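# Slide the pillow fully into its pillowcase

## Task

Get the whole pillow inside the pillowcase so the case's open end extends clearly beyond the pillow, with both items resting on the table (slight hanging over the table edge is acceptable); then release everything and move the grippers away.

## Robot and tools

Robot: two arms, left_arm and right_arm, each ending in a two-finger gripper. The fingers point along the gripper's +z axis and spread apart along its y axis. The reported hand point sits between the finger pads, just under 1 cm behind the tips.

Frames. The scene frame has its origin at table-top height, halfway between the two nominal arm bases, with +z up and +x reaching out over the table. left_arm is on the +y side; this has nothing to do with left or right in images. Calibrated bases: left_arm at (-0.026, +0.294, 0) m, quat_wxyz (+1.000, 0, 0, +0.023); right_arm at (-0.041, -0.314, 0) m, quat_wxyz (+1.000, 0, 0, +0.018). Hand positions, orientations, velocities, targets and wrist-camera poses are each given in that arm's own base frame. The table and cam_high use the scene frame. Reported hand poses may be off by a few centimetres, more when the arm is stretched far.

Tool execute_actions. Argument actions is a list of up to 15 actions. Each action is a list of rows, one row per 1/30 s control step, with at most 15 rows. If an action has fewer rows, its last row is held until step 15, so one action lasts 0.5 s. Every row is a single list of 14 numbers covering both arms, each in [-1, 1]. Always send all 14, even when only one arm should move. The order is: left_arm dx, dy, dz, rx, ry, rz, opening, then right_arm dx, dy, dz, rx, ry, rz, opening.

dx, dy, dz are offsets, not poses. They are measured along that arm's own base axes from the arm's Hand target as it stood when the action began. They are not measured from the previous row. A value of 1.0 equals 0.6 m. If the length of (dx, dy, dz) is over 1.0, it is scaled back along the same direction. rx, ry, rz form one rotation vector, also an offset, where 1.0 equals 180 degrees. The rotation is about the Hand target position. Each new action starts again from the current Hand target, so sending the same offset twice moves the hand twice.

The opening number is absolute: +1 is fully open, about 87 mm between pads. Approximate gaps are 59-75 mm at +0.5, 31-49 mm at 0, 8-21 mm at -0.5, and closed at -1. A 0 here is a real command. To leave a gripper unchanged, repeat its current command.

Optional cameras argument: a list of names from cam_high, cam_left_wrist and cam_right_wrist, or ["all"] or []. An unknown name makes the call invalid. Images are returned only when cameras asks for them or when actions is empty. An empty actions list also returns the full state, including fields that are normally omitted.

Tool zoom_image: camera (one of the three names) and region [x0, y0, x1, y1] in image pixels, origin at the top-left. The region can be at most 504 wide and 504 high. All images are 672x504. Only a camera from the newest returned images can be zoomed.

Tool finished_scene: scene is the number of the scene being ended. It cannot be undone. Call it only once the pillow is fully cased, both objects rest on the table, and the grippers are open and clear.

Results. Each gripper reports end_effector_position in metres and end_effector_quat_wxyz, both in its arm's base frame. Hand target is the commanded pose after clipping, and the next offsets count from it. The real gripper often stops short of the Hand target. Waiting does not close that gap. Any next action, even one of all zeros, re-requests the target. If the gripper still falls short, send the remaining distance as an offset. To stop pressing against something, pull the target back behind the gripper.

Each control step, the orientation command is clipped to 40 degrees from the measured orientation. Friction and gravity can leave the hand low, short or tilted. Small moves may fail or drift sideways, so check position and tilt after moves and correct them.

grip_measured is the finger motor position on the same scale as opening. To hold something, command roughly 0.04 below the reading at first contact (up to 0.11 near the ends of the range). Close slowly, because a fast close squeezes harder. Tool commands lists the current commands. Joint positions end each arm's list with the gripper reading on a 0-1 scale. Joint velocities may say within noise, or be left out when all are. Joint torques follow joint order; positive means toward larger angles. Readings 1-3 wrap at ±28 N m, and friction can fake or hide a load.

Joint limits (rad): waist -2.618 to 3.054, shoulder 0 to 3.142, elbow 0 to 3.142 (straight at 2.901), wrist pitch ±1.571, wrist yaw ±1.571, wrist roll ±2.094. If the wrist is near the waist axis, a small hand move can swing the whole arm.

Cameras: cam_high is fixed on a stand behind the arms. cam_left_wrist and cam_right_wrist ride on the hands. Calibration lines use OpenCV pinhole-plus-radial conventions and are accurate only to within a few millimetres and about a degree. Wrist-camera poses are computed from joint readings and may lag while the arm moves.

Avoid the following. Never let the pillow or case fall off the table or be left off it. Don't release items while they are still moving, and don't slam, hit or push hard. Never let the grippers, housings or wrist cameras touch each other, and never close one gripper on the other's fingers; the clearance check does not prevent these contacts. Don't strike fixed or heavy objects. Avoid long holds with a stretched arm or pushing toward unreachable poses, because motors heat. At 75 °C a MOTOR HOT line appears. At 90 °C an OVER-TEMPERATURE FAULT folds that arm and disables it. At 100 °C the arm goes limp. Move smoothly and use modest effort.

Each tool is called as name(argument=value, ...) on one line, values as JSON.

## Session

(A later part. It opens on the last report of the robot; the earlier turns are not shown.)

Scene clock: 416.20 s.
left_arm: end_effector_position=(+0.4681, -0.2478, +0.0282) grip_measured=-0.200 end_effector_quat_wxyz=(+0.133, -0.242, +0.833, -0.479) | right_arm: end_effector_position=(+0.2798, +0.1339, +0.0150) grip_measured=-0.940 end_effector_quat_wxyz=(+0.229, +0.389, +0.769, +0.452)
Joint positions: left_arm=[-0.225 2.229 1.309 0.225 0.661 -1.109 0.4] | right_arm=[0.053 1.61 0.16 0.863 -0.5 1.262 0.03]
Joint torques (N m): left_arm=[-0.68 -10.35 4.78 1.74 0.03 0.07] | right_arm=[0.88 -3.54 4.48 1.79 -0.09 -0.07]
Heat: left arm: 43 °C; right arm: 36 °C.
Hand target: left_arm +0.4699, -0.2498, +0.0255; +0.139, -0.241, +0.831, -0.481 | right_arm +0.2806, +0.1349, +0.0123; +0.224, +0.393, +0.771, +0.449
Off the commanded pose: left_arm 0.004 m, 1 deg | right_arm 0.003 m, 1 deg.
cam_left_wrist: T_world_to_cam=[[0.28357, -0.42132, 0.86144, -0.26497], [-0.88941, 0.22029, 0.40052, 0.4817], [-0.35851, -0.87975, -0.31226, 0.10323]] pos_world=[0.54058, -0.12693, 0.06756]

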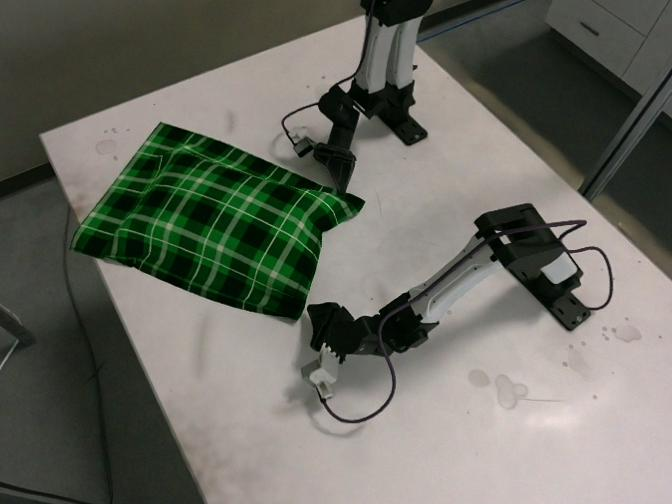

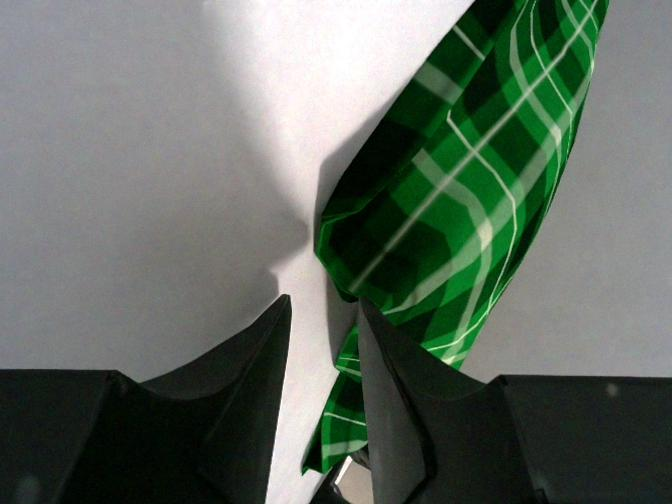

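execute_actions(actions=[[[0.02,-0.032,-0.013,0,0,0,-0.2,0,0,0,0,0,0,-1]],[[0.02,-0.032,0,0,0,0,-0.2,0,0,0,0,0,0,-1]],[[0.005,-0.008,0,0,0,0,-0.6,0,0,0,0,0,0,-1]],[[0,0,0,0,0,0,-1,0,0,0,0,0,0,-1]]], cameras=["cam_high","cam_left_wrist"])

Scene clock: 429.07 s.
left_arm: end_effector_position=(+0.4908, -0.2871, +0.0180) grip_measured=-0.912 end_effector_quat_wxyz=(+0.135, -0.243, +0.832, -0.481) | right_arm: end_effector_position=(+0.2798, +0.1339, +0.0150) grip_measured=-0.940 end_effector_quat_wxyz=(+0.229, +0.389, +0.769, +0.452)
Joint positions: left_arm=[-0.297 2.348 1.466 0.227 0.603 -1.17 0.044] | right_arm=[0.053 1.61 0.16 0.863 -0.5 1.262 0.03]
Joint torques (N m): left_arm=[-1.13 -10.32 8.03 1.49 -0.02 0.1] | right_arm=[0.88 -3.54 4.49 1.79 -0.1 -0.07]
Motor temperatures (°C): left_arm=[25 33 37 42 25 24 25] | right_arm=[23 31 33 36 23 23 27]
Heat: left arm: 42 °C; right arm: 36 °C.
Hand target: left_arm +0.4968, -0.2931, +0.0178; +0.139, -0.241, +0.831, -0.481 | right_arm +0.2806, +0.1349, +0.0123; +0.224, +0.393, +0.771, +0.449
Off the commanded pose: left_arm 0.009 m, 1 deg | right_arm 0.003 m, 1 deg.
cam_left_wrist: T_world_to_cam=[[0.28309, -0.41738, 0.86351, -0.27786], [-0.89129, 0.21802, 0.39758, 0.51494], [-0.35421, -0.88219, -0.31029, 0.07075]] pos_world=[0.56268, -0.16583, 0.05716]

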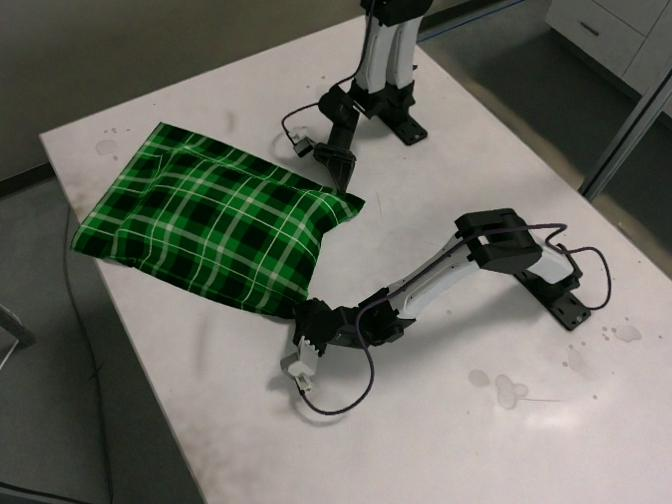

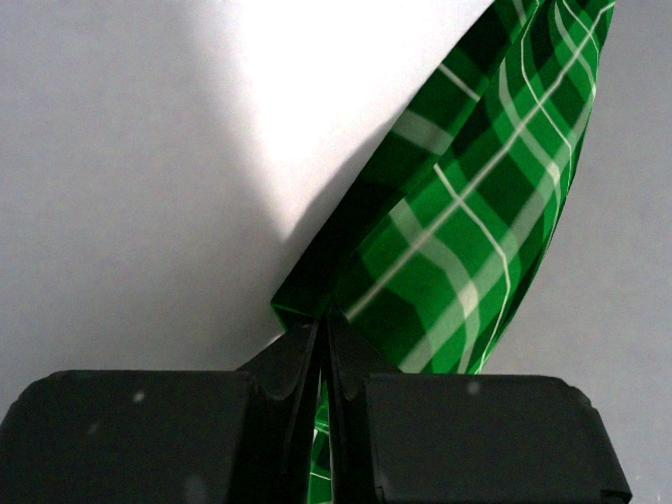

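execute_actions(actions=[[[0.014,0.009,0.003,0,0,0,-1,-0.014,-0.009,0.003,0,0,0,-1]],[[-0.015,0.0235,0,0,0,0,-1,-0.015,0.0235,0,0,0,0,-1]],[[-0.015,0.0235,0,0,0,0,-1,-0.015,0.0235,0,0,0,0,-1]],[[-0.015,0.0235,0,0,0,0,-1,-0.015,0.0235,0,0,0,0,-1]]], cameras=["all"])

zoom_image(camera="cam_high", region=[60, 100, 400, 340])

Scene clock: 447.77 s.
left_arm: end_effector_position=(+0.4803, -0.2533, +0.0139) grip_measured=-0.912 end_effector_quat_wxyz=(+0.130, -0.239, +0.828, -0.491) | right_arm: end_effector_position=(+0.2484, +0.1713, +0.0144) grip_measured=-0.940 end_effector_quat_wxyz=(+0.226, +0.391, +0.771, +0.450)
Joint positions: left_arm=[-0.225 2.313 1.366 0.273 0.682 -1.126 0.044] | right_arm=[0.304 1.539 0.06 0.939 -0.287 1.405 0.03]
Joint torques (N m): left_arm=[0.72 -14.61 3.18 1.23 -0.06 0.36] | right_arm=[1.11 -5.07 2.76 1.88 0 -0.03]
Heat: left arm: 41 °C; right arm: 36 °C.
Hand target: left_arm +0.4783, -0.2454, +0.0198; +0.139, -0.241, +0.831, -0.481 | right_arm +0.2452, +0.1717, +0.0141; +0.224, +0.393, +0.771, +0.449
Off the commanded pose: left_arm 0.010 m, 2 deg | right_arm 0.003 m, 0 deg.
cam_left_wrist: T_world_to_cam=[[0.27582, -0.40183, 0.87319, -0.24997], [-0.88943, 0.23775, 0.39036, 0.50411], [-0.36446, -0.88431, -0.29183, 0.09972]] pos_world=[0.55367, -0.13212, 0.05059]
cam_right_wrist: T_world_to_cam=[[-0.40669, -0.29944, -0.8631, 0.16384], [-0.91347, 0.11961, 0.38893, 0.22148], [-0.01323, 0.94659, -0.32217, -0.00931]] pos_world=[0.26883, 0.03138, 0.05227]

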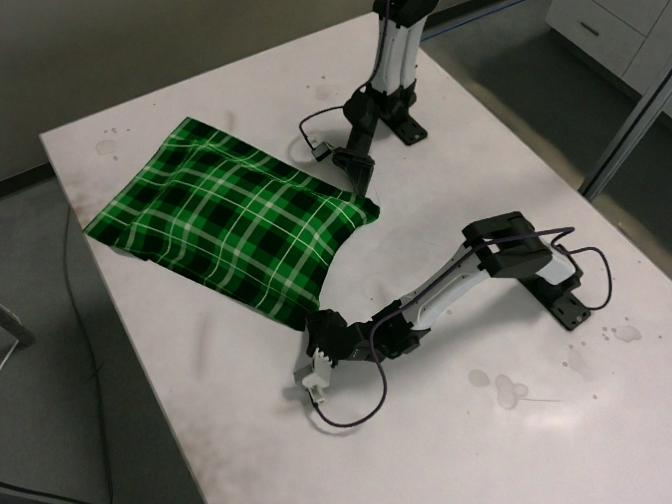

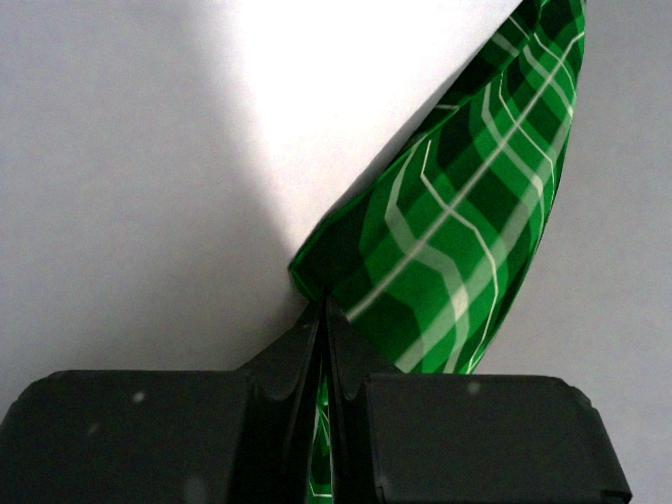

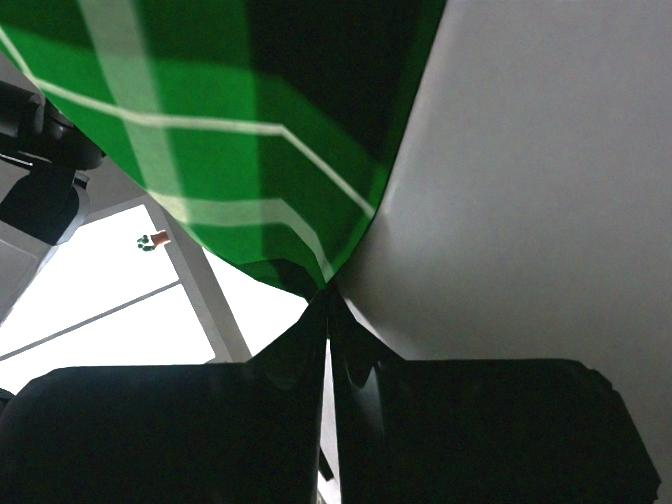

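Scaled by 1.482 from the camera's image (finer frame: 960x720).

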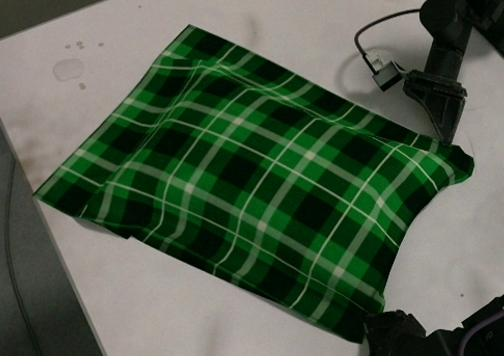

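execute_actions(actions=[[[0,0,0.08,0,0,0,-1,0,0,0.08,0,0,0,-1]],[[0,0,0.083,0,0,0,-1,0,0,0.083,0,0,0,-1]],[[0.012,-0.019,0.083,0,0,0,-1,0.012,-0.019,0.083,0,0,0,-1]],[[0.016,-0.025,0.083,0,0,0,-1,0.016,-0.025,0.083,0,0,0,-1]],[[0.02,-0.03,0.083,0,0,0,-1,0.02,-0.03,0.083,0,0,0,-1]],[[0.02,-0.03,0.083,0,0,0,-1,0.02,-0.03,0.083,0,0,0,-1]]], cameras=["all"])

Scene clock: 465.80 s.
left_arm: end_effector_position=(+0.5143, -0.3065, +0.3019) grip_measured=-0.912 end_effector_quat_wxyz=(+0.141, -0.256, +0.821, -0.490) | right_arm: end_effector_position=(+0.2857, +0.1069, +0.2951) grip_measured=-0.940 end_effector_quat_wxyz=(+0.216, +0.410, +0.774, +0.432)
Joint positions: left_arm=[-0.321 2.427 2.781 -0.961 0.575 -1.231 0.044] | right_arm=[-0.072 1.081 1.199 -0.805 -0.57 1.178 0.03]
Joint torques (N m): left_arm=[-0.27 -11.85 8.49 1.78 0 0.04] | right_arm=[-0.28 -2.76 9.65 1.87 -0.62 -0.15]
Motor temperatures (°C): left_arm=[25 45 37 41 25 24 26] | right_arm=[22 32 33 35 23 23 27]
Heat: left arm: 45 °C; right arm: 35 °C.
Hand target: left_arm +0.5191, -0.3078, +0.3167; +0.139, -0.241, +0.831, -0.481 | right_arm +0.2860, +0.1094, +0.3111; +0.224, +0.393, +0.771, +0.449
Off the commanded pose: left_arm 0.016 m, 2 deg | right_arm 0.016 m, 3 deg.
cam_left_wrist: T_world_to_cam=[[0.28975, -0.38579, 0.87591, -0.53523], [-0.89936, 0.20332, 0.38706, 0.43015], [-0.32741, -0.89991, -0.28805, 0.12418]] pos_world=[0.5826, -0.18219, 0.33809]
cam_right_wrist: T_world_to_cam=[[-0.4567, -0.29955, -0.83767, 0.40876], [-0.88961, 0.14866, 0.43186, 0.13151], [-0.00484, 0.94243, -0.33438, 0.14422]] pos_world=[0.30438, -0.03302, 0.33384]

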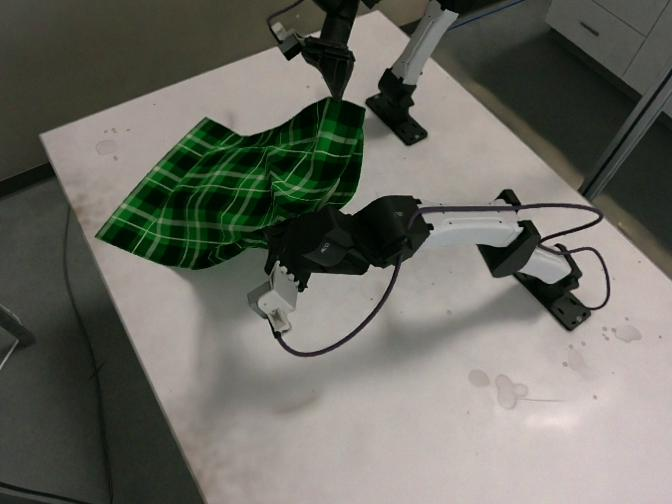

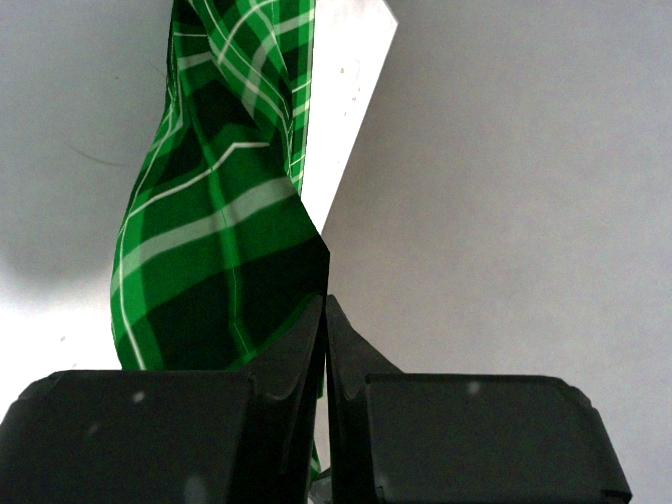

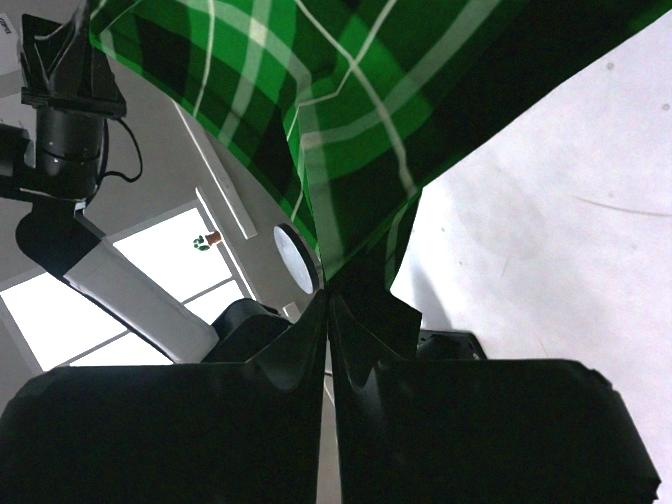

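execute_actions(actions=[[[-0.02,0.032,-0.08,0,0,0,-1,-0.02,0.032,-0.08,0,0,0,-1]],[[-0.02,0.032,-0.08,0,0,0,-1,-0.02,0.032,-0.08,0,0,0,-1]],[[-0.018,0.028,-0.08,0,0,0,-1,-0.018,0.028,-0.08,0,0,0,-1]],[[-0.016,0.025,-0.08,0,0,0,-1,-0.016,0.025,-0.08,0,0,0,-1]],[[-0.012,0.019,-0.08,0,0,0,-1,-0.012,0.019,-0.08,0,0,0,-1]],[[-0.005,0.008,-0.075,0,0,0,-1,-0.005,0.008,-0.068,0,0,0,-1]]], cameras=["all"])

zoom_image(camera="cam_high", region=[60, 100, 400, 340])

Scene clock: 482.37 s.
left_arm: end_effector_position=(+0.4611, -0.2233, +0.0306) grip_measured=-0.912 end_effector_quat_wxyz=(+0.132, -0.245, +0.835, -0.474) | right_arm: end_effector_position=(+0.2319, +0.1964, +0.0344) grip_measured=-0.940 end_effector_quat_wxyz=(+0.223, +0.388, +0.773, +0.449)
Joint positions: left_arm=[-0.174 2.186 1.264 0.188 0.692 -1.064 0.044] | right_arm=[0.487 1.291 0.076 0.69 -0.137 1.496 0.03]
Joint torques (N m): left_arm=[0.46 -10.32 4.88 1.7 0.21 0.15] | right_arm=[0.88 -1.92 4.3 2.05 0.11 -0.01]
Heat: left arm: 44 °C; right arm: 36 °C.
Hand target: left_arm +0.4645, -0.2214, +0.0316; +0.139, -0.241, +0.831, -0.481 | right_arm +0.2315, +0.1958, +0.0304; +0.224, +0.393, +0.771, +0.449
Off the commanded pose: left_arm 0.004 m, 1 deg | right_arm 0.004 m, 1 deg.
cam_left_wrist: T_world_to_cam=[[0.29302, -0.42735, 0.85528, -0.26027], [-0.88671, 0.21312, 0.41028, 0.46602], [-0.35761, -0.87861, -0.31649, 0.12304]] pos_world=[0.53349, -0.10244, 0.07035]
cam_right_wrist: T_world_to_cam=[[-0.40726, -0.30459, -0.86103, 0.18297], [-0.91303, 0.11242, 0.39209, 0.1968], [-0.02263, 0.94583, -0.32389, -0.02441]] pos_world=[0.25365, 0.0567, 0.07247]

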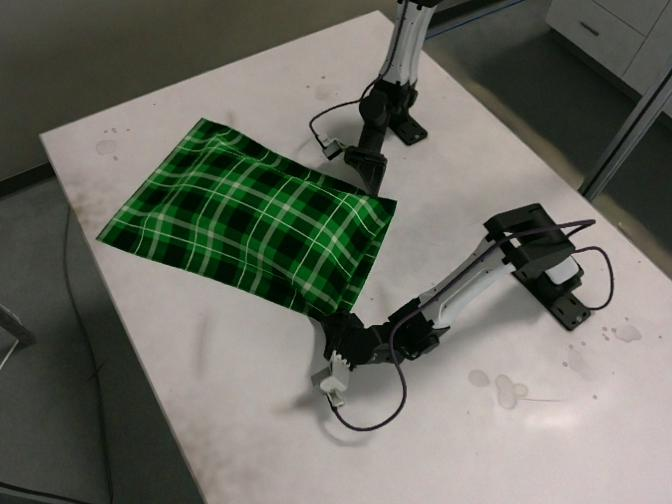

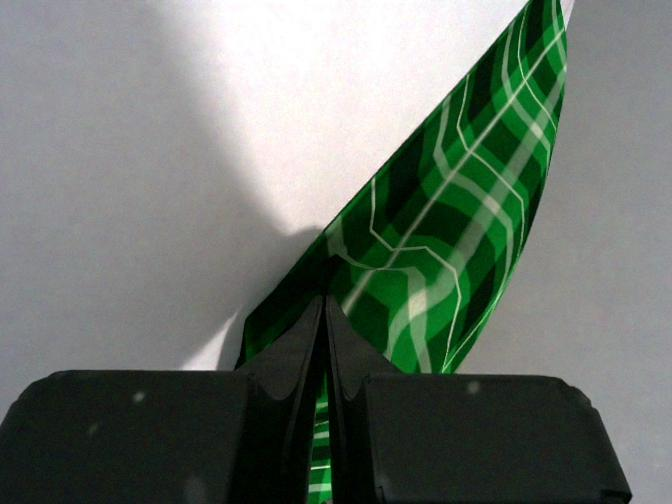

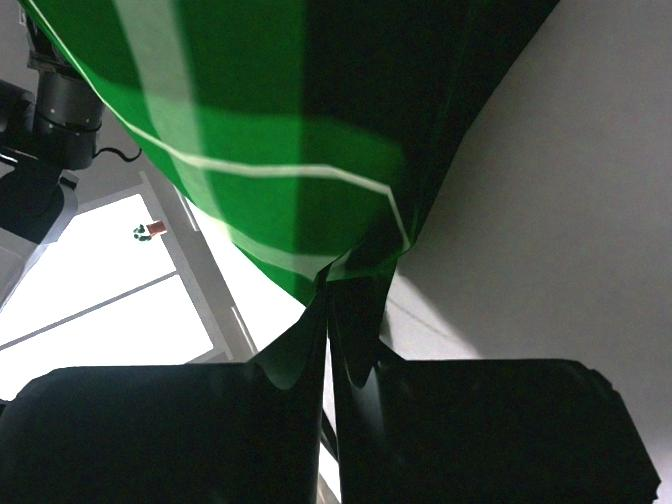

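Scaled by 1.482 from the camera's image (finer frame: 960x720).

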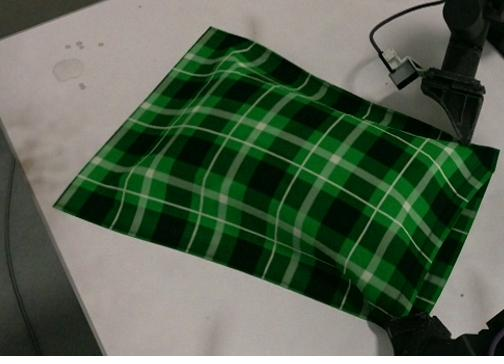

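execute_actions(actions=[[[0,0,-0.02,0,0,0,-1,0,0,-0.024,0,0,0,-1]],[[0,0,0,0,0,0,-0.3,0,0,0,0,0,0,-0.3]],[[0,0,0,0,0,0,-0.1,0,0,0,0,0,0,-0.1]],[[-0.036,0.056,0,0,0,0,-0.1,-0.053,-0.041,0,0,0,0,-0.1]],[[-0.045,0.07,0.03,0,0,0,-0.1,-0.053,-0.041,0.03,0,0,0,-0.1]],[[-0.045,0.07,0.15,0,0,0,-0.1,-0.03,-0.03,0.15,0,0,0,-0.1]]], cameras=["all"])

zoom_image(camera="cam_high", region=[80, 100, 420, 340])

Scene clock: 494.43 s.
left_arm: end_effector_position=(+0.3792, -0.1068, +0.1113) grip_measured=-0.100 end_effector_quat_wxyz=(+0.119, -0.258, +0.832, -0.476) | right_arm: end_effector_position=(+0.1846, +0.1623, +0.1085) grip_measured=-0.100 end_effector_quat_wxyz=(+0.226, +0.373, +0.738, +0.515)
Joint positions: left_arm=[0.13 1.766 1.071 -0.287 0.898 -0.762 0.45] | right_arm=[0.298 0.304 0.094 -0.193 -0.362 1.475 0.45]
Joint torques (N m): left_arm=[0.36 -8.69 8.7 1.11 0.33 0.23] | right_arm=[-0.32 0.81 9.21 1.87 -0.28 -0.17]
Heat: left arm: 43 °C; right arm: 36 °C.
Hand target: left_arm +0.3889, -0.1038, +0.1276; +0.139, -0.241, +0.831, -0.481 | right_arm +0.1498, +0.1286, +0.1239; +0.224, +0.393, +0.771, +0.449
Off the commanded pose: left_arm 0.019 m, 3 deg | right_arm 0.051 m, 9 deg.
cam_left_wrist: T_world_to_cam=[[0.32406, -0.41057, 0.8523, -0.26522], [-0.87592, 0.21016, 0.43428, 0.32836], [-0.35742, -0.88728, -0.29152, 0.21783]] pos_world=[0.45142, 0.01538, 0.14695]
cam_right_wrist: T_world_to_cam=[[-0.3263, -0.20159, -0.92352, 0.19231], [-0.94501, 0.04674, 0.32369, 0.15238], [-0.02209, 0.97835, -0.20575, 0.01243]] pos_world=[0.20703, 0.01948, 0.13084]

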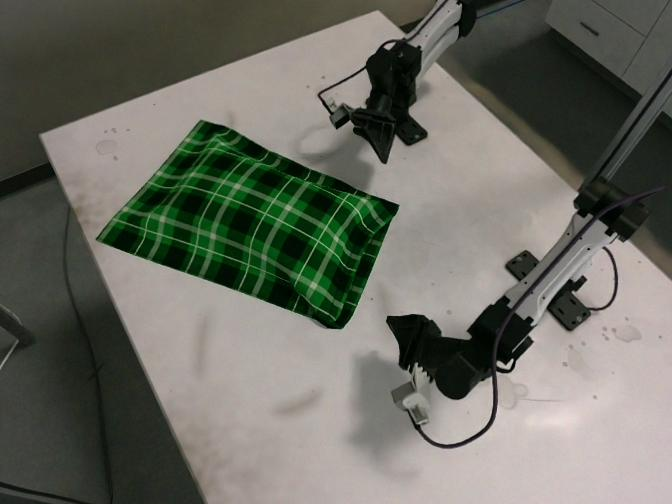

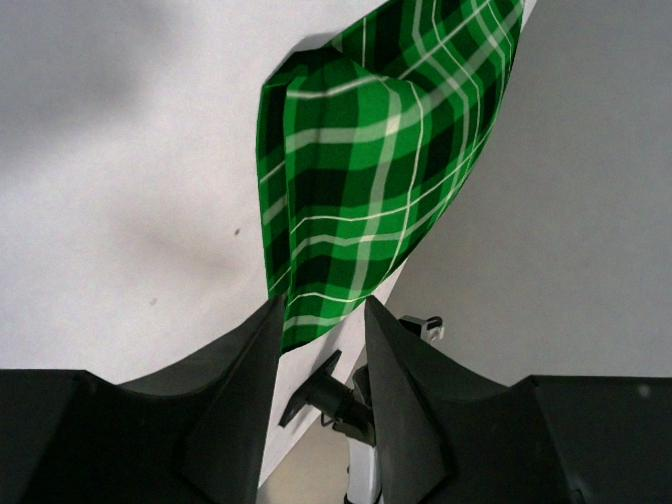

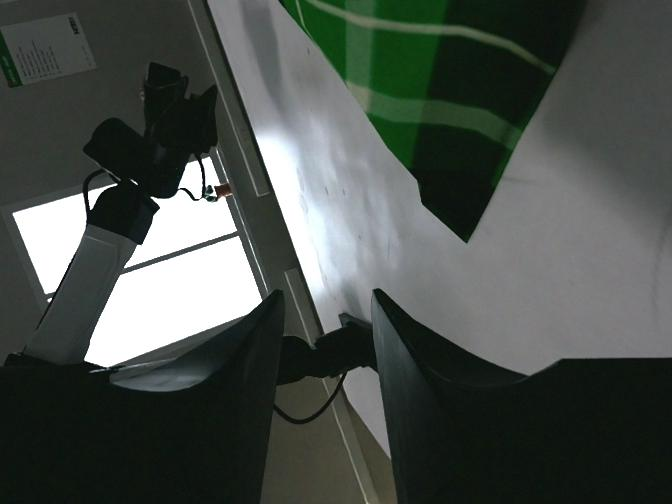

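Scaled by 1.482 from the camera's image (finer frame: 960x720).

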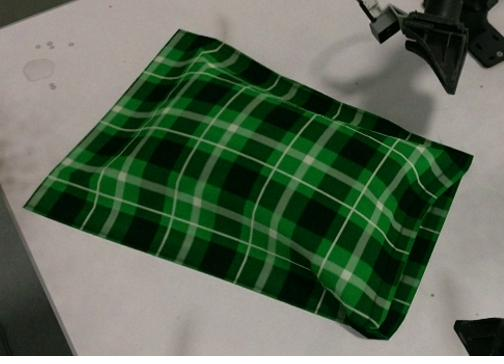

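finished_scene(scene=1)

The scene is finished: the task was done.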